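# Three arms fit a spool piece between spring-loaded pipe ends

## Task

Place the spool piece in the gap between the two pipe ends so that each of its ends is seated fully within the raised ring of the flange it faces. The spring-loaded pipe ends may be drawn back to open enough room for it. Any number of arms may help. Finish by releasing the spool and moving the arms away from it.

## Robot and tools

Robots: three identical i2rt Big YAM arms, arm1, arm2 and arm3. Each has six joints, a two-finger gripper and a wrist camera (arm1_cam_wrist, arm2_cam_wrist, arm3_cam_wrist). cam_high is fixed in the room. Feet (base_link) in the scene frame: arm1 at (0.553, 0.007, 0.744), facing -x; arm2 at (0.005, 0.646, 0.773), facing -y; arm3 at (-0.005, -0.652, 0.763), facing +y. Each foot faces along its own +x. Table tops are at z=0.720. Reach is roughly 1.0 m from the joint1 axis.

Frame: one shared scene frame, origin on the floor, +z up, metres. The hand point lies between the finger pads, about 1 cm short of the fingertips. The fingers point along the hand's +z; they open and close along its y. Printed hand positions can be off, more so at long reach. hand_target is where the currently held joint targets would put the hand.

Joints (absolute radians; tolerance for done in brackets): joint1_rad -2.879..2.879 (0.045), base turn, positive counter-clockwise from above, 0 points along the foot's facing. joint2_rad 0..3.141 (0.14), shoulder, 0 = upper arm back and about level, positive raises then brings it forward. joint3_rad 0..3.019 (0.09), elbow, 0 = folded, positive opens. joint4_rad -1.692..1.57 (0.055), hand pitch, positive tips fingers up. joint5_rad -1.57..1.57 (0.03), sideways swing, positive to the arm's right. joint6_rad -2.094..2.094 (0.035), roll, positive clockwise viewed from behind. gripper_m 0..0.093 (0.003), fingertip gap in metres, about 50-64 N per pad.

Tool move: optional keys arm1, arm2, arm3 and cameras. Each arm key takes its own object; an omitted arm gets nothing new but may still push toward old targets. Inside it: joints, a dict of absolute targets by joint name; and/or target, one list of seven numbers [x, y, z, qw, qx, qy, qz], an absolute hand pose in the scene frame (metres, unit quaternion w first) reached along a straight line from the current hand_target; speed, the top speed of that line in m/s, 0.002..0.5, default 0.25, only allowed with target (turning capped at twice that value in rad/s). When target is given, joints may carry gripper_m alone. All hand lines in one call finish together, paced by the slowest; a path runs 0.5 to 10 s and halts after 10 s. Each control step clips the commanded pose to within 100 mm and 20 degrees of the measured hand, then solves damped IK, favouring position. Expect the hand to lag, wander, overshoot speed when nearly straight, and settle a centimetre or more off. Paths do not avoid obstacles or other arms. Joint moves run each joint at its own rate, so the hand may swing wide. cameras: list of camera names or "all"; omitted/null = all, [] = none. Unknown keys make the call invalid; out-of-range values get it refused, and after a refusal the rest of that reply's move, wait and finished_scene calls are skipped.

Tool wait: seconds 0..10, plus cameras; nothing new is commanded. Tool zoom_image: camera and region [x0, y0, x1, y1] in pixels of that camera's latest image, origin top-left, at most 504x504. Tool finished_scene: scene (integer); irreversible, and the spool must stay seated without the robots.

Reading results: a move line lists each arm sent a motion with done or its worst status. Arms not named appear under as last shown, status not commanded. pictures gives the camera order of the images. joint_status and hand_status per motion: off_target (stopped short, may still push); time_out (joint targets reset close to where it stood and it keeps pushing; send the reported position to relax it); not_followed (a safety check withheld the command; the arm may keep trying). joint command not followed or pose unreachable means the self/inter-arm check blocked it; that check can be too late and ignores fingers, housings and wrist cameras meeting. on_its_own lists uncommanded behaviour; its held at value is a target, not a reading. Joint velocities in rad/s (gripper m/s), within noise means still. Torques are total drive output in joint order, including gravity, with per-arm offsets; numbers 3 and 4 wrap at ±28 N m. A joint target very near the current reading may not move it.

Gripper: shut on nothing reads 0.000-0.003. Gripping a hard part, the reading may be up to 0.005 below or 0.002 above its width; free-air readings run up to 0.003 wide. Aim about 0.005 below first-contact reading for full force; release by commanding well above the reading.

Cameras: fisheye wrist cameras and pinhole cam_high, 672x504, with K, distortion and T_world_to_cam given per camera; cam_high may have shifted up to about 2.3 degrees and 9 mm; wrist camera poses follow from joint readings and inherit their errors.

Avoid: hard contact between robots (including one gripper closing on another's fingers), knocking parts off the work area, dropping or releasing a moving spool, slamming, and long hard pushing. Pushing, holding loads or stretching heats motors; MOTOR HOT appears at 85 °C, and at 100 °C the arm goes limp for 30-60 s (OVER-TEMPERATURE FAULT, keys marked limit_stop_at_motor_heat; resend targets after). Arms do not stop on contact. Loose objects may occasionally get a small push. Smooth, low-effort motion is preferred.

Each tool is called after "Call:" by a JSON object that holds its "name" and its "arguments".

## Session

Call:
{"name": "move", "arguments": {}}

Scene clock: 0.00 s.
Joint torques (N m): no reading
Heat: arm1: hottest joint1_rad 29 °C; arm2: hottest joint3_rad 31 °C; arm3: hottest joint3_rad 29 °C.
Joint velocities: within noise
arm1.joint_positions: joint1_rad=-0.453 joint2_rad=+0.576 joint3_rad=+1.345 joint4_rad=-1.500 joint5_rad=+0.191 joint6_rad=-0.064 gripper_m=+0.09396
arm1.joint_status: not commanded
arm1.hand: x=+0.3944 y=+0.1261 z=+1.2419 quat_wxyz=(-0.191, +0.882, -0.223, -0.369) (m; scene frame)
arm1.hand_target: x=+0.3959 y=+0.1254 z=+1.2539 quat_wxyz=(-0.193, +0.876, -0.223, -0.382) (m; scene frame)
arm1.hand_status: not commanded
arm2.joint_positions: joint1_rad=-0.498 joint2_rad=+0.473 joint3_rad=+1.329 joint4_rad=-1.446 joint5_rad=-0.110 joint6_rad=-0.388 gripper_m=+0.09396
arm2.joint_status: not commanded
arm2.hand: x=-0.0668 y=+0.4970 z=+1.2906 quat_wxyz=(-0.196, -0.653, -0.589, +0.435) (m; scene frame)
arm2.hand_target: x=-0.0655 y=+0.4993 z=+1.2990 quat_wxyz=(-0.198, -0.648, -0.586, +0.444) (m; scene frame)
arm2.hand_status: not commanded
arm3.joint_positions: joint1_rad=-0.260 joint2_rad=+0.552 joint3_rad=+1.453 joint4_rad=-1.412 joint5_rad=-0.153 joint6_rad=+0.314 gripper_m=+0.09396
arm3.joint_status: not commanded
arm3.hand: x=+0.0160 y=-0.4744 z=+1.3327 quat_wxyz=(-0.306, +0.441, -0.736, -0.414) (m; scene frame)
arm3.hand_target: x=+0.0150 y=-0.4778 z=+1.3412 quat_wxyz=(-0.313, +0.439, -0.730, -0.420) (m; scene frame)
arm3.hand_status: not commanded
pictures: arm1_cam_wrist, arm2_cam_wrist, arm3_cam_wrist, cam_high

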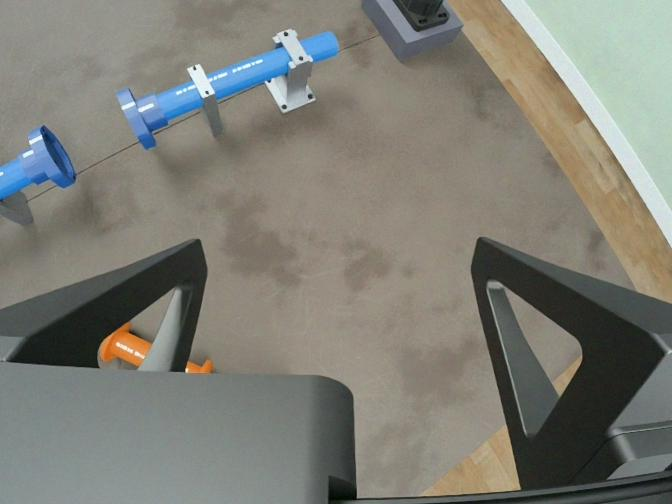

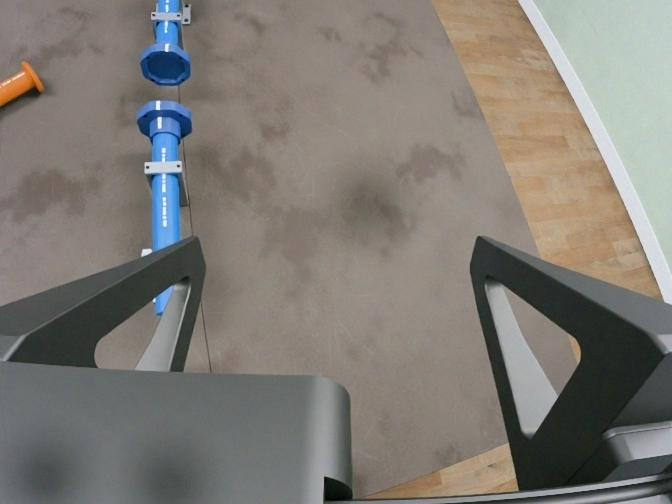

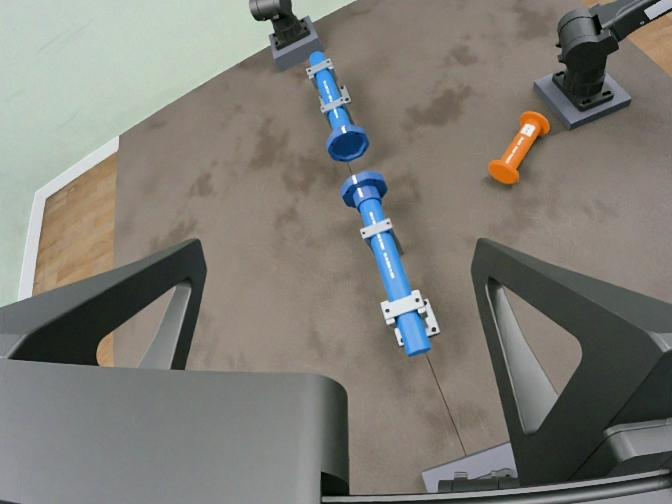

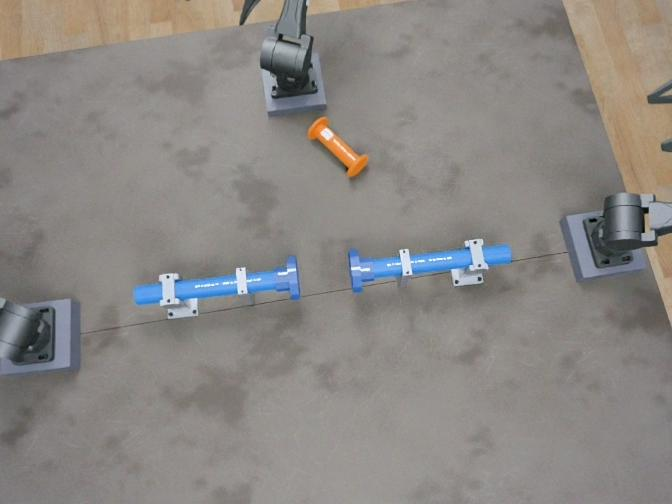

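Call:
{"name": "zoom_image", "arguments": {"camera": "cam_high", "region": [120, 220, 320, 340]}}

Call:
{"name": "zoom_image", "arguments": {"camera": "cam_high", "region": [320, 200, 520, 320]}}

Call:
{"name": "zoom_image", "arguments": {"camera": "cam_high", "region": [280, 90, 400, 200]}}

Call:
{"name": "zoom_image", "arguments": {"camera": "arm3_cam_wrist", "region": [290, 30, 470, 180]}}

Call:
{"name": "zoom_image", "arguments": {"camera": "arm3_cam_wrist", "region": [310, 150, 490, 370]}}

Call:
{"name": "zoom_image", "arguments": {"camera": "arm1_cam_wrist", "region": [0, 20, 360, 240]}}

Scaled by 2.520 from the camera's 672x504 image, which has a finer 960x720 frame.

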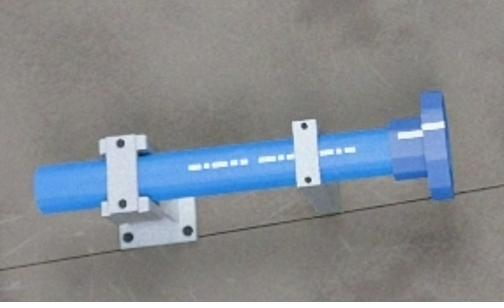

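Scaled by 2.520 from the camera's 672x504 image, which has a finer 960x720 frame.

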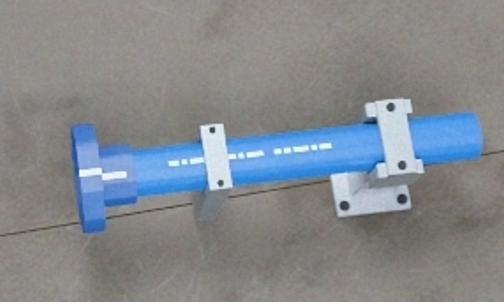

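Scaled by 4.200 from the camera's 672x504 image, which has a finer 960x720 frame.

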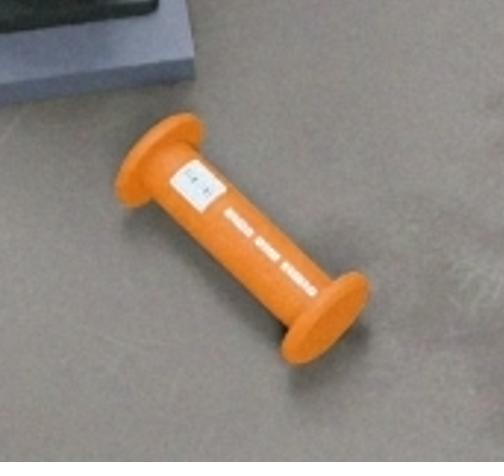

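Scaled by 2.800 from the camera's 672x504 image, which has a finer 960x720 frame.

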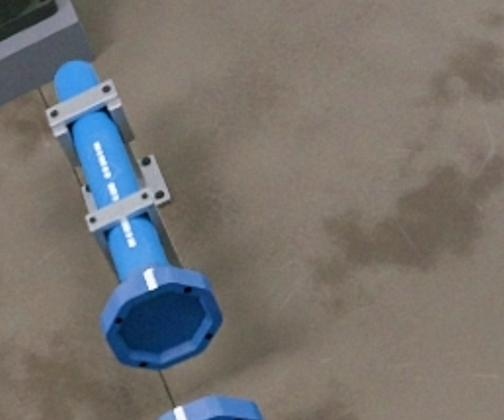

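Scaled by 2.291 from the camera's 672x504 image, which has a finer 960x720 frame.

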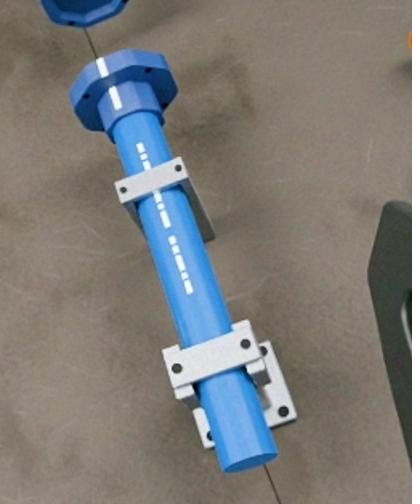

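Scaled by 1.400 from the camera's 672x504 image, which has a finer 960x720 frame.

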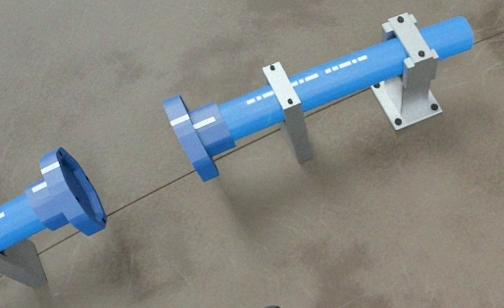

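Call:
{"name": "move", "arguments": {"arm1": {"target": [0.354, -0.084, 1.0, 0, 0.948, 0.318, 0], "speed": 0.3}, "arm2": {"target": [0.03, 0.26, 1.0, 0, 0.7071, 0.7071, 0], "speed": 0.3}, "arm3": {"target": [0.02, -0.24, 1.0, 0, 0.7071, -0.7071, 0], "speed": 0.3}}}

Scene clock: 107.50 s.
Joint torques (N m): arm1=[-0.09 -2.32 9.02 1.03 -0.1 -0.05] | arm2=[2.08 -8.35 12.6 0.54 -0.12 0.11] | arm3=[0.85 -8.64 13.15 0.5 -0.02 -0.14]
Heat: arm1: hottest joint3_rad 34 °C; arm2: hottest joint3_rad 38 °C; arm3: hottest joint3_rad 36 °C.
move: arm1 done; arm2 off_target; arm3 off_target
Joint velocities: within noise
arm1.joint_positions: joint1_rad=+0.442 joint2_rad=+0.898 joint3_rad=+0.974 joint4_rad=-1.668 joint5_rad=+0.002 joint6_rad=-0.203 gripper_m=+0.09397
arm1.joint_status: not commanded
arm1.hand: x=+0.3576 y=-0.0801 z=+0.9973 quat_wxyz=(-0.002, +0.951, +0.308, +0.009) (m; scene frame)
arm1.hand_target: x=+0.3541 y=-0.0839 z=+1.0000 quat_wxyz=(+0.000, +0.948, +0.318, +0.000) (m; scene frame)
arm1.hand_status: done (0.006 m and 1.6 deg from the pose sent, 0.323 m and 80.1 deg at the start; a joint's target at an end of its range on 43 of 98 steps)
arm2.joint_positions: joint1_rad=+0.101 joint2_rad=+1.360 joint3_rad=+1.197 joint4_rad=-1.463 joint5_rad=+0.001 joint6_rad=+0.060 gripper_m=+0.09396
arm2.joint_status: not commanded
arm2.hand: x=+0.0237 y=+0.2763 z=+0.9848 quat_wxyz=(+0.018, -0.710, -0.704, -0.014) (m; scene frame)
arm2.hand_target: x=+0.0299 y=+0.2608 z=+1.0002 quat_wxyz=(+0.000, -0.707, -0.707, +0.000) (m; scene frame)
arm2.hand_status: off_target (0.023 m and 2.6 deg from the pose sent, 0.387 m and 57.3 deg at the start)
arm3.joint_positions: joint1_rad=-0.068 joint2_rad=+1.432 joint3_rad=+1.289 joint4_rad=-1.478 joint5_rad=-0.008 joint6_rad=-0.054 gripper_m=+0.09396
arm3.joint_status: not commanded
arm3.hand: x=+0.0239 y=-0.2533 z=+0.9841 quat_wxyz=(+0.014, +0.699, -0.715, +0.011) (m; scene frame)
arm3.hand_target: x=+0.0199 y=-0.2407 z=+1.0000 quat_wxyz=(+0.000, +0.707, -0.707, +0.000) (m; scene frame)
arm3.hand_status: off_target (0.021 m and 2.4 deg from the pose sent, 0.407 m and 67.4 deg at the start)
pictures: arm1_cam_wrist, arm2_cam_wrist, arm3_cam_wrist, cam_high
camera_calibration:
arm1_cam_wrist: T_world_to_cam=[[-0.585282, 0.810794, -0.00756757, 0.283295], [0.650178, 0.474875, 0.593096, -0.780844], [0.484472, 0.342208, -0.805096, 0.782003], [0, 0, 0, 1]] pos_world=[0.294637, -0.126499, 1.09485]
arm2_cam_wrist: T_world_to_cam=[[-0.999851, 0.0156852, 0.00722293, 0.0145844], [0.0167559, 0.78008, 0.625455, -0.826604], [0.00417594, 0.625483, -0.780227, 0.716329], [0, 0, 0, 1]] pos_world=[0.0254414, 0.196537, 1.0758]
arm3_cam_wrist: T_world_to_cam=[[0.999707, -0.0239843, -0.00329452, -0.0267811], [-0.0170286, -0.793369, 0.608503, -0.793833], [-0.0172083, -0.608268, -0.793545, 0.751192], [0, 0, 0, 1]] pos_world=[0.0261821, -0.173519, 1.07907]

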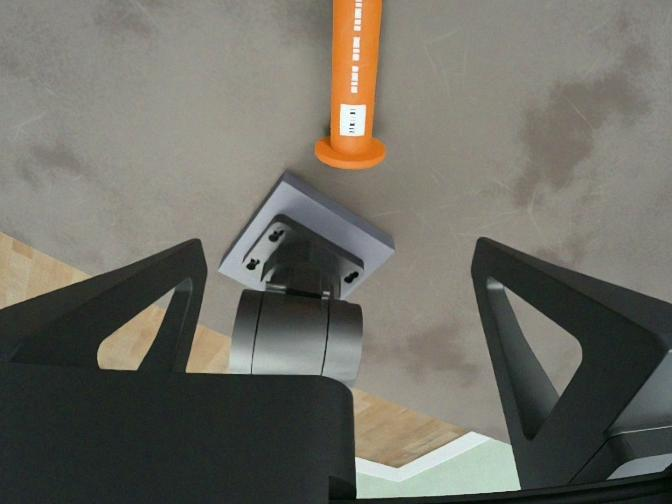

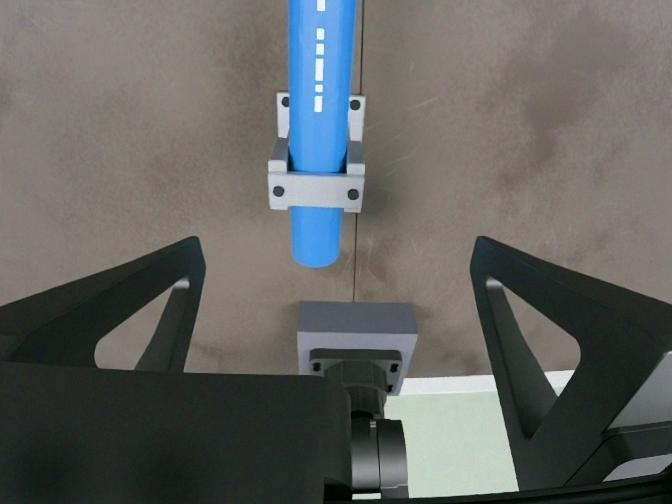

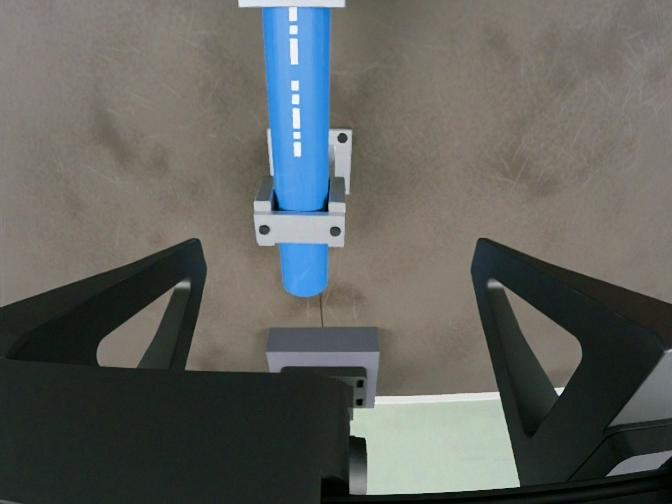

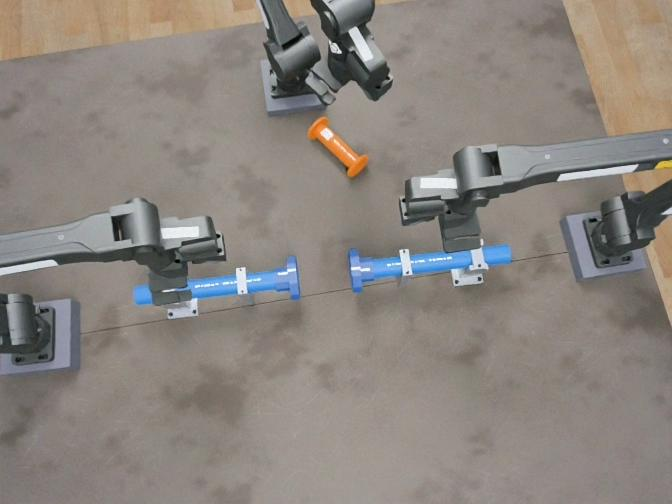

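Call:
{"name": "move", "arguments": {"arm1": {"target": [0.346, -0.085, 0.86, 0, 0.9524, 0.3049, 0], "speed": 0.2}, "arm2": {"target": [0.040, 0.245, 0.915, 0, 0.7281, 0.6855, 0], "speed": 0.2}, "arm3": {"target": [-0.002, -0.2375, 0.916, 0, 0.6855, -0.7281, 0], "speed": 0.2}}}

Scene clock: 149.57 s.
Joint torques (N m): arm1=[-0.91 -2.32 8.49 1.02 -0.1 0.15] | arm2=[2.02 -8.76 7.82 0.84 -0.08 0.17] | arm3=[1.14 -7.41 8.83 1.03 -0.06 0.12]
Heat: arm1: hottest joint3_rad 36 °C; arm2: hottest joint3_rad 40 °C; arm3: hottest joint3_rad 42 °C.
move: arm1 done; arm2 done; arm3 done
Joint velocities: within noise
arm1.joint_positions: joint1_rad=+0.442 joint2_rad=+0.968 joint3_rad=+0.645 joint4_rad=-1.262 joint5_rad=+0.002 joint6_rad=-0.204 gripper_m=+0.09397
arm1.joint_status: not commanded
arm1.hand: x=+0.3507 y=-0.0831 z=+0.8591 quat_wxyz=(-0.002, +0.951, +0.308, +0.005) (m; scene frame)
arm1.hand_target: x=+0.3460 y=-0.0850 z=+0.8601 quat_wxyz=(+0.000, +0.952, +0.305, +0.000) (m; scene frame)
arm1.hand_status: done (0.005 m and 0.8 deg from the pose sent, 0.138 m and 1.1 deg at the start)
arm2.joint_positions: joint1_rad=+0.124 joint2_rad=+1.445 joint3_rad=+1.116 joint4_rad=-1.241 joint5_rad=+0.000 joint6_rad=+0.136 gripper_m=+0.09396
arm2.joint_status: not commanded
arm2.hand: x=+0.0346 y=+0.2453 z=+0.9227 quat_wxyz=(-0.003, -0.729, -0.685, +0.004) (m; scene frame)
arm2.hand_target: x=+0.0400 y=+0.2451 z=+0.9151 quat_wxyz=(+0.000, -0.728, -0.686, +0.000) (m; scene frame)
arm2.hand_status: done (0.009 m and 0.6 deg from the pose sent, 0.078 m and 3.9 deg at the start)
arm3.joint_positions: joint1_rad=-0.015 joint2_rad=+1.472 joint3_rad=+1.167 joint4_rad=-1.272 joint5_rad=-0.008 joint6_rad=+0.039 gripper_m=+0.09396
arm3.joint_status: not commanded
arm3.hand: x=+0.0033 y=-0.2391 z=+0.9225 quat_wxyz=(-0.002, +0.684, -0.729, -0.003) (m; scene frame)
arm3.hand_target: x=-0.0020 y=-0.2376 z=+0.9161 quat_wxyz=(+0.000, +0.686, -0.728, +0.000) (m; scene frame)
arm3.hand_status: done (0.009 m and 0.5 deg from the pose sent, 0.075 m and 2.9 deg at the start)
pictures: arm1_cam_wrist, arm2_cam_wrist, arm3_cam_wrist, cam_high
camera_calibration:
arm1_cam_wrist: T_world_to_cam=[[-0.585598, 0.810579, -0.00610094, 0.279557], [0.653901, 0.476828, 0.587408, -0.689201], [0.479049, 0.339996, -0.809268, 0.680367], [0, 0, 0, 1]] pos_world=[0.288448, -0.129294, 0.957147]
arm2_cam_wrist: T_world_to_cam=[[-0.997601, 0.0691978, 0.00219057, 0.0177626], [0.0575697, 0.811556, 0.581432, -0.732242], [0.038456, 0.580163, -0.813592, 0.727956], [0, 0, 0, 1]] pos_world=[0.0318807, 0.170693, 1.01797]
arm3_cam_wrist: T_world_to_cam=[[0.997944, -0.0640782, -0.00106326, -0.0176666], [-0.051853, -0.817078, 0.57419, -0.719181], [-0.0376619, -0.572955, -0.818721, 0.742322], [0, 0, 0, 1]] pos_world=[0.00829582, -0.163442, 1.02068]

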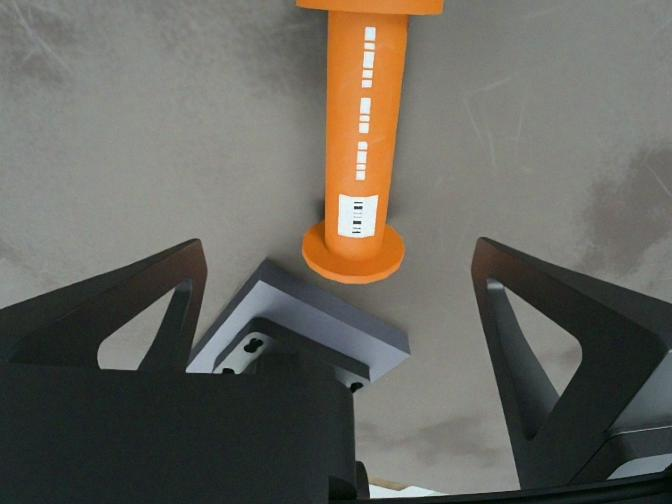

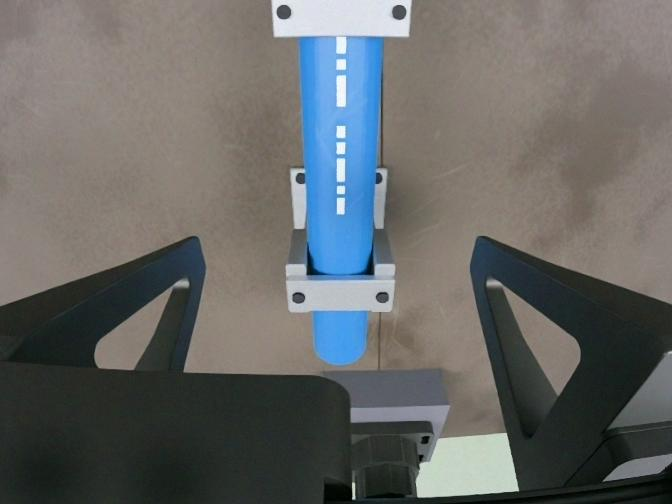

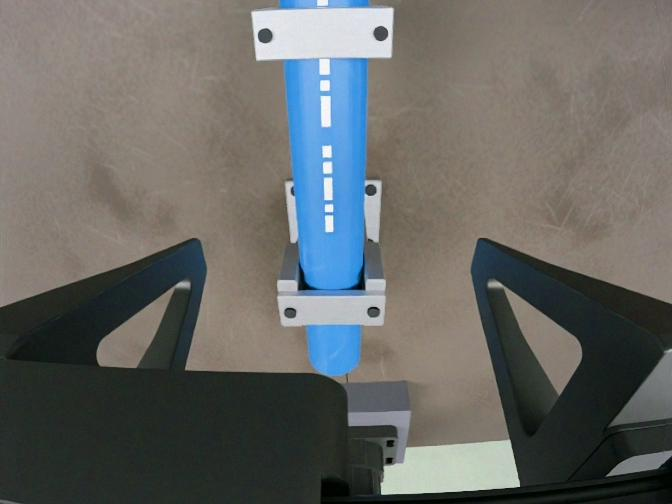

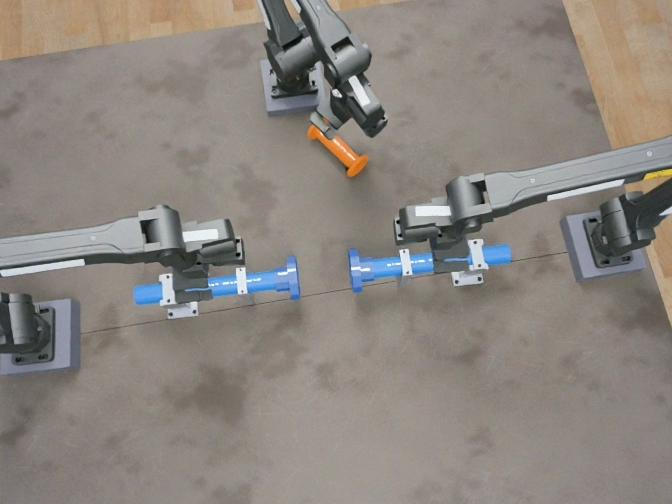

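Call:
{"name": "move", "arguments": {"arm1": {"target": [0.334, -0.082, 0.746, 0, 0.9537, 0.3007, 0], "speed": 0.12}, "arm2": {"target": [0.040, 0.25, 0.797, 0, 0.7281, 0.6855, 0], "speed": 0.15}, "arm3": {"target": [-0.007, -0.2485, 0.797, 0, 0.6855, -0.7281, 0], "speed": 0.15}}}

Scene clock: 187.73 s.
Joint torques (N m): arm1=[-1.38 -3.66 6.41 1.05 -0.09 -0.05] | arm2=[2.14 -9.23 6.56 0.83 -0.08 0.16] | arm3=[0.32 -8.12 7.51 1.36 -0.03 0.09]
Heat: arm1: hottest joint3_rad 37 °C; arm2: hottest joint3_rad 41 °C; arm3: hottest joint3_rad 39 °C.
move: arm1 done; arm2 done; arm3 done
Joint velocities: within noise
arm1.joint_positions: joint1_rad=+0.415 joint2_rad=+1.225 joint3_rad=+0.468 joint4_rad=-0.824 joint5_rad=+0.002 joint6_rad=-0.209 gripper_m=+0.09397
arm1.joint_status: not commanded
arm1.hand: x=+0.3380 y=-0.0820 z=+0.7468 quat_wxyz=(-0.002, +0.954, +0.298, +0.003) (m; scene frame)
arm1.hand_target: x=+0.3340 y=-0.0820 z=+0.7461 quat_wxyz=(+0.000, +0.954, +0.301, +0.000) (m; scene frame)
arm1.hand_status: done (0.004 m and 0.5 deg from the pose sent, 0.114 m and 1.1 deg at the start)
arm2.joint_positions: joint1_rad=+0.125 joint2_rad=+1.591 joint3_rad=+0.930 joint4_rad=-0.909 joint5_rad=+0.000 joint6_rad=+0.138 gripper_m=+0.09396
arm2.joint_status: not commanded
arm2.hand: x=+0.0346 y=+0.2482 z=+0.8048 quat_wxyz=(-0.004, -0.729, -0.685, +0.005) (m; scene frame)
arm2.hand_target: x=+0.0399 y=+0.2502 z=+0.7971 quat_wxyz=(+0.000, -0.728, -0.686, +0.000) (m; scene frame)
arm2.hand_status: done (0.010 m and 0.7 deg from the pose sent, 0.126 m and 0.6 deg at the start)
arm3.joint_positions: joint1_rad=-0.002 joint2_rad=+1.593 joint3_rad=+0.957 joint4_rad=-0.940 joint5_rad=-0.008 joint6_rad=+0.053 gripper_m=+0.09396
arm3.joint_status: not commanded
arm3.hand: x=-0.0012 y=-0.2483 z=+0.8035 quat_wxyz=(-0.003, +0.684, -0.730, -0.004) (m; scene frame)
arm3.hand_target: x=-0.0069 y=-0.2486 z=+0.7971 quat_wxyz=(+0.000, +0.686, -0.728, +0.000) (m; scene frame)
arm3.hand_status: done (0.009 m and 0.6 deg from the pose sent, 0.126 m and 0.5 deg at the start)
pictures: arm1_cam_wrist, arm2_cam_wrist, arm3_cam_wrist, cam_high
camera_calibration:
arm1_cam_wrist: T_world_to_cam=[[-0.568816, 0.822448, -0.00528047, 0.26525], [0.665847, 0.464259, 0.584048, -0.618], [0.4828, 0.3287, -0.811702, 0.594929], [0, 0, 0, 1]] pos_world=[0.27514, -0.126796, 0.845247]
arm2_cam_wrist: T_world_to_cam=[[-0.997572, 0.0696122, 0.00206657, 0.0179591], [0.0578622, 0.811945, 0.580858, -0.665667], [0.0387569, 0.579568, -0.814002, 0.630892], [0, 0, 0, 1]] pos_world=[0.031981, 0.173591, 0.900169]
arm3_cam_wrist: T_world_to_cam=[[0.997845, -0.0656012, -0.00101364, -0.0142062], [-0.0531545, -0.817385, 0.573634, -0.658289], [-0.0384596, -0.572344, -0.819111, 0.639938], [0, 0, 0, 1]] pos_world=[0.00379634, -0.172743, 0.901783]

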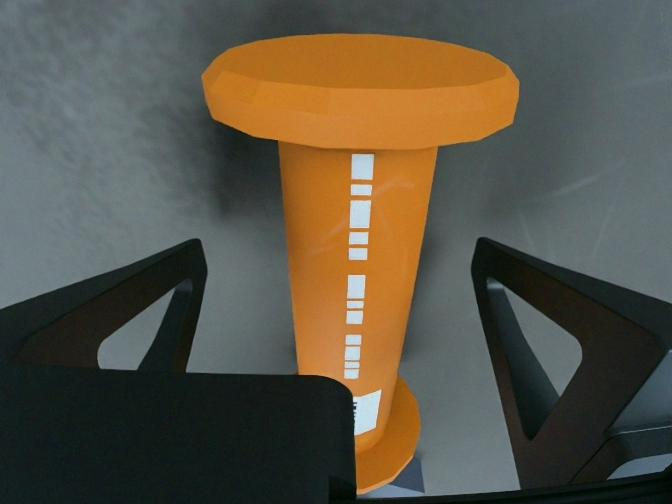

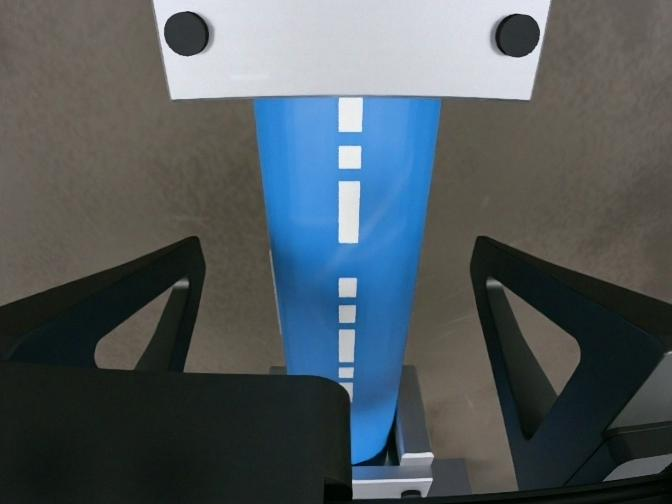

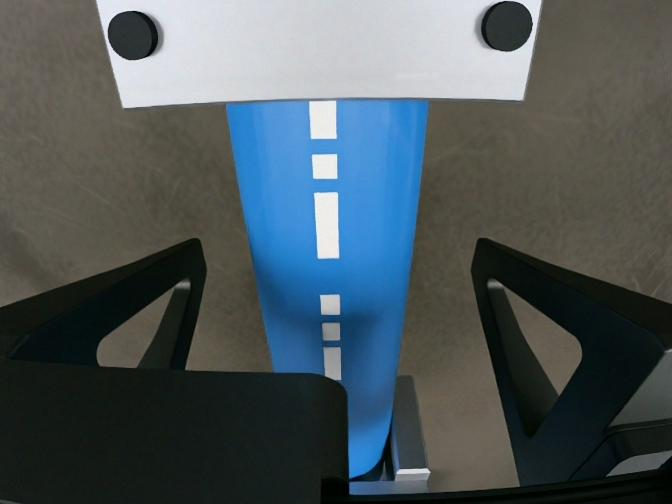

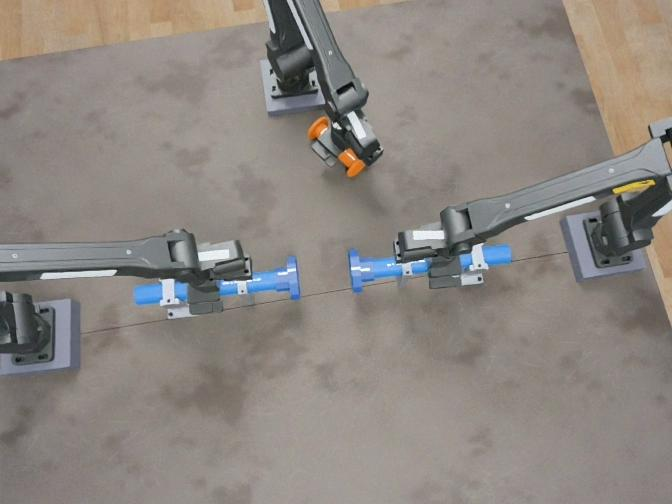

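Call:
{"name": "move", "arguments": {"arm1": {"target": [0.337, -0.077, 0.745, 0, 0.9537, 0.3007, 0], "speed": 0.1}, "cameras": []}}

Call:
{"name": "move", "arguments": {"arm1": {"joints": {"gripper_m": 0.025}}, "cameras": ["arm1_cam_wrist"]}}

Scene clock: 200.97 s.
Joint torques (N m): arm1=[-1.32 -4.25 6.17 1.05 -0.09 -0.05] | arm2=[2.14 -9.29 6.56 0.81 -0.08 0.16] | arm3=[1.14 -8 7.5 1.02 -0.05 0.08]
Heat: arm1: hottest joint3_rad 35 °C; arm2: hottest joint3_rad 40 °C; arm3: hottest joint3_rad 37 °C.
move: arm1 done
Joint velocities: within noise
arm1.joint_positions: joint1_rad=+0.400 joint2_rad=+1.225 joint3_rad=+0.458 joint4_rad=-0.823 joint5_rad=+0.002 joint6_rad=-0.224 gripper_m=+0.09397
arm1.joint_status: not commanded
arm1.hand: x=+0.3416 y=-0.0767 z=+0.7439 quat_wxyz=(-0.002, +0.955, +0.298, +0.009) (m; scene frame)
arm1.hand_target: x=+0.3369 y=-0.0770 z=+0.7452 quat_wxyz=(+0.000, +0.954, +0.301, +0.000) (m; scene frame)
arm1.hand_status: done (0.005 m and 1.1 deg from the pose sent, 0.005 m and 0.5 deg at the start)
arm2, arm3: as last shown
arm2.joint_positions: joint1_rad=+0.125 joint2_rad=+1.591 joint3_rad=+0.930 joint4_rad=-0.909 joint5_rad=+0.000 joint6_rad=+0.139 gripper_m=+0.09396
arm2.hand: x=+0.0347 y=+0.2481 z=+0.8048 quat_wxyz=(-0.004, -0.729, -0.684, +0.005) (m; scene frame)
arm3.joint_positions: joint1_rad=-0.002 joint2_rad=+1.593 joint3_rad=+0.957 joint4_rad=-0.940 joint5_rad=-0.008 joint6_rad=+0.054 gripper_m=+0.09396
arm3.hand_target: x=-0.0069 y=-0.2487 z=+0.7971 quat_wxyz=(+0.000, +0.685, -0.728, +0.000) (m; scene frame)
pictures: none
No camera images: "cameras" was empty.

Scene clock: 201.67 s.
Joint torques (N m): arm1=[-1.26 -4.31 6.19 1.05 -0.09 -0.04] | arm2=[2.08 -9.29 6.56 0.83 -0.08 0.16] | arm3=[0.38 -8.18 7.42 1.06 -0.03 0.04]
Heat: arm1: hottest joint3_rad 35 °C; arm2: hottest joint3_rad 40 °C; arm3: hottest joint3_rad 37 °C.
move: arm1 off_target
Joint velocities: within noise
arm1.joint_positions: joint1_rad=+0.400 joint2_rad=+1.225 joint3_rad=+0.458 joint4_rad=-0.823 joint5_rad=+0.002 joint6_rad=-0.225 gripper_m=+0.03573
arm1.joint_status: gripper_m off_target (ended at +0.03576, target +0.02500)
arm1.hand: x=+0.3415 y=-0.0767 z=+0.7439 quat_wxyz=(-0.002, +0.954, +0.298, +0.008) (m; scene frame)
arm1.hand_target: x=+0.3369 y=-0.0770 z=+0.7452 quat_wxyz=(+0.000, +0.954, +0.301, +0.000) (m; scene frame)
arm1.hand_status: not commanded
arm2, arm3: as last shown
pictures: arm1_cam_wrist
camera_calibration:
arm1_cam_wrist: T_world_to_cam=[[-0.568729, 0.822489, -0.00769198, 0.264604], [0.660398, 0.462182, 0.59183, -0.625167], [0.490329, 0.331511, -0.806026, 0.582511], [0, 0, 0, 1]] pos_world=[0.277725, -0.121802, 0.841547]

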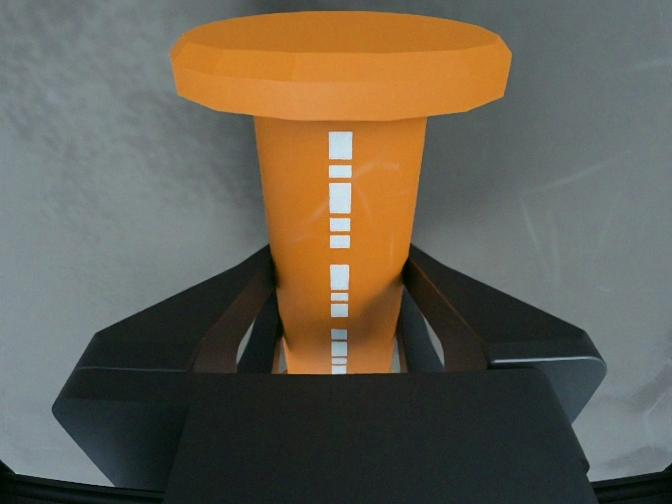

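Call:
{"name": "move", "arguments": {"arm1": {"target": [0.335, -0.076, 0.84, 0, 0.9537, 0.3007, 0], "speed": 0.2}, "arm2": {"joints": {"gripper_m": 0.025}}, "arm3": {"joints": {"gripper_m": 0.025}}, "cameras": []}}

Call:
{"name": "move", "arguments": {"arm1": {"target": [0.015, 0.009, 0.95, 0, 0.7281, 0.6855, 0], "speed": 0.25}}}

Scene clock: 209.87 s.
Joint torques (N m): arm1=[-1.32 -4.13 11.69 -0.05 -0.07 -0.05] | arm2=[2.14 -9.29 6.58 0.83 -0.44 0.16] | arm3=[0.38 -7.88 7.36 0.92 0.02 0.12]
Heat: arm1: hottest joint3_rad 35 °C; arm2: hottest joint3_rad 39 °C; arm3: hottest joint3_rad 37 °C.
move: arm1 off_target; arm2 off_target; arm3 off_target
Joint velocities: within noise
arm1.joint_positions: joint1_rad=+0.393 joint2_rad=+1.035 joint3_rad=+0.565 joint4_rad=-1.163 joint5_rad=+0.002 joint6_rad=-0.231 gripper_m=+0.03573
arm1.joint_status: not commanded
arm1.hand: x=+0.3555 y=-0.0696 z=+0.8175 quat_wxyz=(-0.003, +0.954, +0.298, +0.030) (m; scene frame)
arm1.hand_target: x=+0.3358 y=-0.0756 z=+0.8395 quat_wxyz=(+0.000, +0.954, +0.301, +0.000) (m; scene frame)
arm1.hand_status: off_target (0.031 m and 3.4 deg from the pose sent, 0.096 m and 1.0 deg at the start)
arm2.joint_positions: joint1_rad=+0.125 joint2_rad=+1.591 joint3_rad=+0.930 joint4_rad=-0.909 joint5_rad=+0.008 joint6_rad=+0.139 gripper_m=+0.04013
arm2.joint_status: gripper_m off_target (ended at +0.04016, target +0.02500)
arm2.hand: x=+0.0330 y=+0.2480 z=+0.8048 quat_wxyz=(-0.001, -0.729, -0.684, +0.008) (m; scene frame)
arm2.hand_target: x=+0.0398 y=+0.2502 z=+0.7971 quat_wxyz=(+0.000, -0.728, -0.685, +0.000) (m; scene frame)
arm2.hand_status: not commanded
arm3.joint_positions: joint1_rad=+0.002 joint2_rad=+1.593 joint3_rad=+0.957 joint4_rad=-0.939 joint5_rad=-0.009 joint6_rad=+0.050 gripper_m=+0.03765
arm3.joint_status: gripper_m off_target (ended at +0.03768, target +0.02500)
arm3.hand: x=-0.0028 y=-0.2481 z=+0.8035 quat_wxyz=(-0.002, +0.686, -0.727, -0.004) (m; scene frame)
arm3.hand_target: x=-0.0069 y=-0.2486 z=+0.7971 quat_wxyz=(+0.000, +0.685, -0.728, +0.000) (m; scene frame)
arm3.hand_status: not commanded
pictures: none
No camera images: "cameras" was empty.

Scene clock: 212.70 s.
Joint torques (N m): arm1=[-1.03 -14.15 13.07 -0.17 -0.15 -0.06] | arm2=[2.2 -9.29 6.54 0.83 -0.44 0.16] | arm3=[0.32 -8.76 7.28 1.13 0.03 0.1]
Heat: arm1: hottest joint3_rad 35 °C; arm2: hottest joint3_rad 39 °C; arm3: hottest joint3_rad 36 °C.
move: arm1 off_target
Joint velocities: within noise
arm1.joint_positions: joint1_rad=+0.022 joint2_rad=+1.760 joint3_rad=+1.583 joint4_rad=-1.455 joint5_rad=+0.003 joint6_rad=-1.499 gripper_m=+0.03574
arm1.joint_status: not commanded
arm1.hand: x=+0.0328 y=+0.0067 z=+0.9231 quat_wxyz=(+0.019, +0.731, +0.682, +0.022) (m; scene frame)
arm1.hand_target: x=+0.0166 y=+0.0090 z=+0.9500 quat_wxyz=(+0.000, +0.728, +0.685, +0.000) (m; scene frame)
arm1.hand_status: off_target (0.032 m and 3.4 deg from the pose sent, 0.374 m and 51.9 deg at the start)
arm2, arm3: as last shown
pictures: arm1_cam_wrist, arm2_cam_wrist, arm3_cam_wrist, cam_high
camera_calibration:
arm1_cam_wrist: T_world_to_cam=[[-0.995512, 0.0695194, -0.0642084, 0.0930302], [0.0191935, 0.812711, 0.582351, -0.538481], [0.0926675, 0.578505, -0.810398, 0.866029], [0, 0, 0, 1]] pos_world=[0.0226953, -0.0698396, 1.02139]
arm2_cam_wrist: T_world_to_cam=[[-0.997439, 0.0708327, 0.00994545, 0.00964101], [0.0634756, 0.812468, 0.579541, -0.664649], [0.0329701, 0.578688, -0.814883, 0.632185], [0, 0, 0, 1]] pos_world=[0.0309622, 0.173486, 0.900252]
arm3_cam_wrist: T_world_to_cam=[[0.998251, -0.059095, -0.00171563, -0.0105399], [-0.0474482, -0.818146, 0.573049, -0.657898], [-0.035268, -0.571966, -0.819519, 0.640489], [0, 0, 0, 1]] pos_world=[0.00189419, -0.172541, 0.901883]

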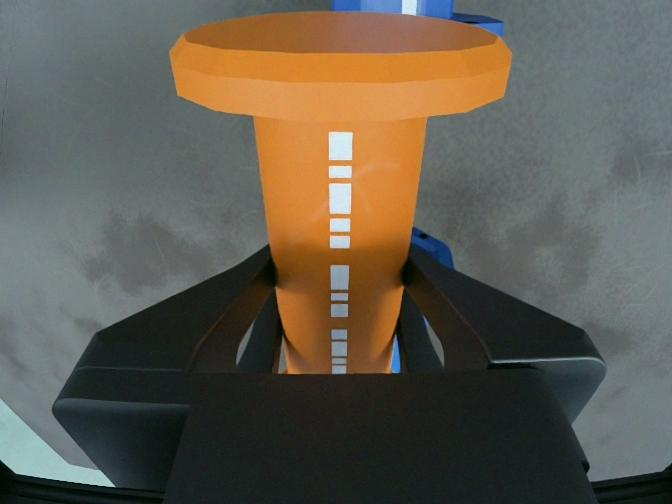

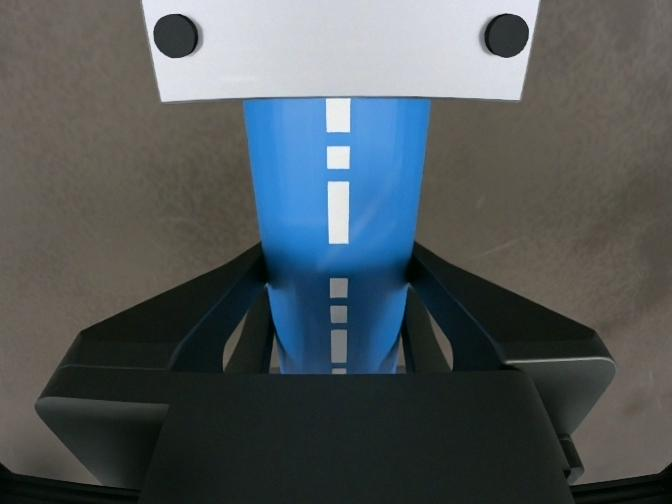

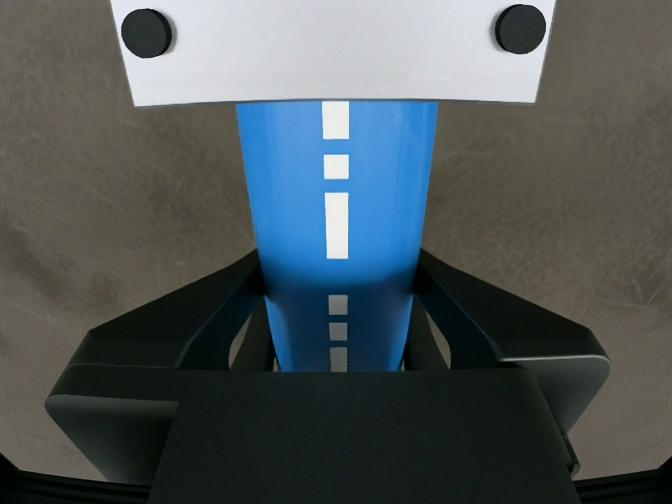

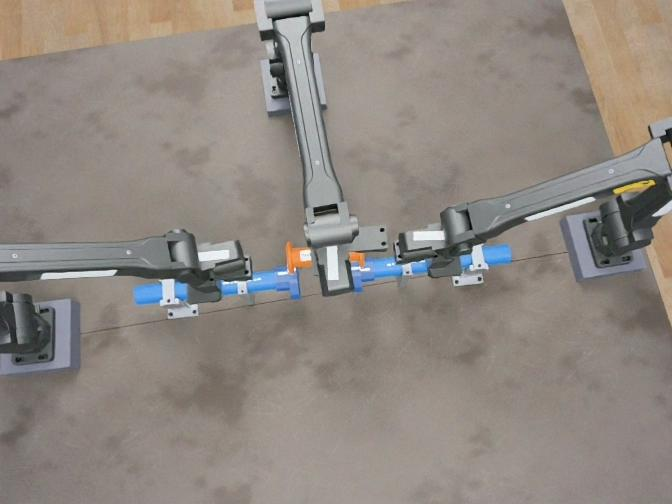

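Call:
{"name": "move", "arguments": {"arm1": {"target": [-0.002, 0.009, 0.95, 0, 0.7281, 0.6855, 0], "speed": 0.1}, "arm2": {"target": [0.0416, 0.2802, 0.797, 0, 0.7281, 0.6855, 0], "speed": 0.06}, "arm3": {"target": [-0.0087, -0.2786, 0.797, 0, 0.6855, -0.7281, 0], "speed": 0.06}}}

Call:
{"name": "zoom_image", "arguments": {"camera": "cam_high", "region": [240, 210, 420, 330]}}

Scene clock: 253.57 s.
Joint torques (N m): arm1=[-1.08 -14.92 13.11 -0.16 -0.15 -0.06] | arm2=[2.73 -11.05 3.79 -0.27 -0.39 0.24] | arm3=[0.5 -10.11 4.45 0.24 -0.03 0.12]
Heat: arm1: hottest joint3_rad 40 °C; arm2: hottest joint3_rad 38 °C; arm3: hottest joint3_rad 35 °C.
move: arm1 off_target; arm2 off_target; arm3 off_target
Joint velocities: within noise
arm1.joint_positions: joint1_rad=+0.022 joint2_rad=+1.807 joint3_rad=+1.645 joint4_rad=-1.473 joint5_rad=+0.003 joint6_rad=-1.500 gripper_m=+0.03574
arm1.joint_status: not commanded
arm1.hand: x=+0.0156 y=+0.0067 z=+0.9220 quat_wxyz=(+0.020, +0.730, +0.682, +0.023) (m; scene frame)
arm1.hand_target: x=-0.0002 y=+0.0090 z=+0.9501 quat_wxyz=(+0.000, +0.728, +0.686, +0.000) (m; scene frame)
arm1.hand_status: off_target (0.033 m and 3.5 deg from the pose sent, 0.044 m and 3.4 deg at the start)
arm2.joint_positions: joint1_rad=+0.127 joint2_rad=+1.553 joint3_rad=+0.880 joint4_rad=-0.861 joint5_rad=+0.008 joint6_rad=+0.139 gripper_m=+0.04013
arm2.joint_status: not commanded
arm2.hand: x=+0.0333 y=+0.2564 z=+0.8040 quat_wxyz=(-0.015, -0.729, -0.684, +0.019) (m; scene frame)
arm2.hand_target: x=+0.0408 y=+0.2796 z=+0.7969 quat_wxyz=(+0.000, -0.728, -0.686, +0.000) (m; scene frame)
arm2.hand_status: off_target (0.026 m and 2.8 deg from the pose sent, 0.034 m and 0.9 deg at the start)
arm3.joint_positions: joint1_rad=+0.003 joint2_rad=+1.556 joint3_rad=+0.909 joint4_rad=-0.898 joint5_rad=-0.006 joint6_rad=+0.050 gripper_m=+0.03765
arm3.joint_status: not commanded
arm3.hand: x=-0.0028 y=-0.2572 z=+0.8026 quat_wxyz=(-0.014, +0.687, -0.727, -0.014) (m; scene frame)
arm3.hand_target: x=-0.0082 y=-0.2780 z=+0.7968 quat_wxyz=(+0.000, +0.685, -0.728, +0.000) (m; scene frame)
arm3.hand_status: off_target (0.023 m and 2.3 deg from the pose sent, 0.032 m and 0.6 deg at the start)
pictures: arm1_cam_wrist, arm2_cam_wrist, arm3_cam_wrist, cam_high
camera_calibration:
arm1_cam_wrist: T_world_to_cam=[[-0.995417, 0.0687143, -0.0665055, 0.0780341], [0.0171956, 0.812746, 0.582365, -0.537488], [0.0940688, 0.578552, -0.810203, 0.866677], [0, 0, 0, 1]] pos_world=[0.00539158, -0.069939, 1.02039]
arm2_cam_wrist: T_world_to_cam=[[-0.997577, 0.0694276, 0.0043825, 0.014169], [0.0603722, 0.832721, 0.550392, -0.652685], [0.034563, 0.549323, -0.834895, 0.650108], [0, 0, 0, 1]] pos_world=[0.031069, 0.185402, 0.901942]
arm3_cam_wrist: T_world_to_cam=[[0.998327, -0.0578151, -0.000580957, -0.0115414], [-0.0480437, -0.835105, 0.547988, -0.649075], [-0.0321672, -0.547044, -0.836486, 0.654543], [0, 0, 0, 1]] pos_world=[0.00139291, -0.18465, 0.903194]

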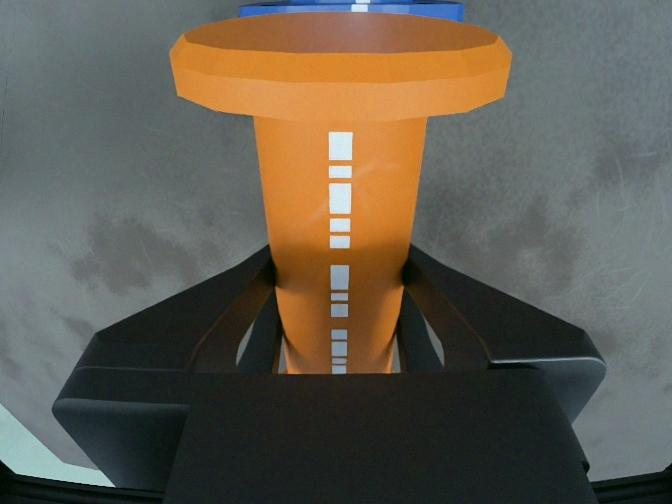

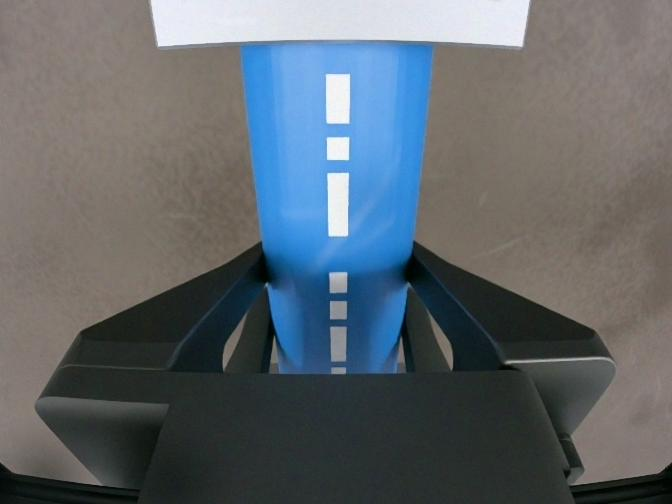

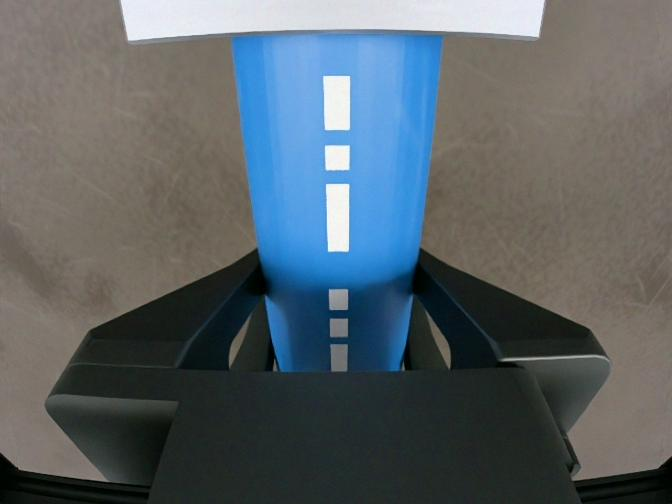

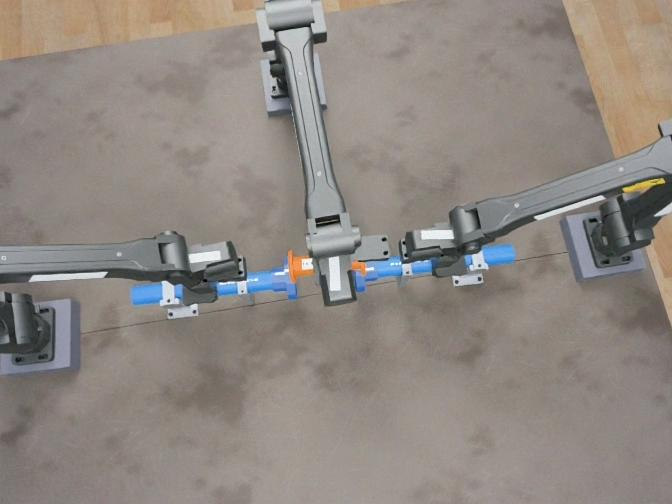

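Scaled by 2.800 from the camera's 672x504 image, which has a finer 960x720 frame.

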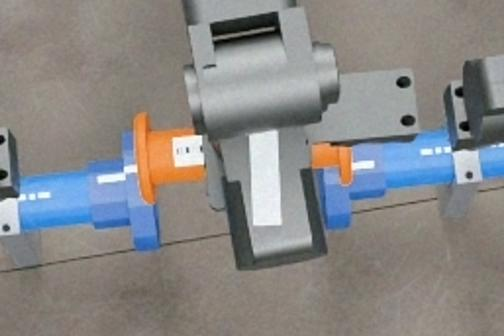

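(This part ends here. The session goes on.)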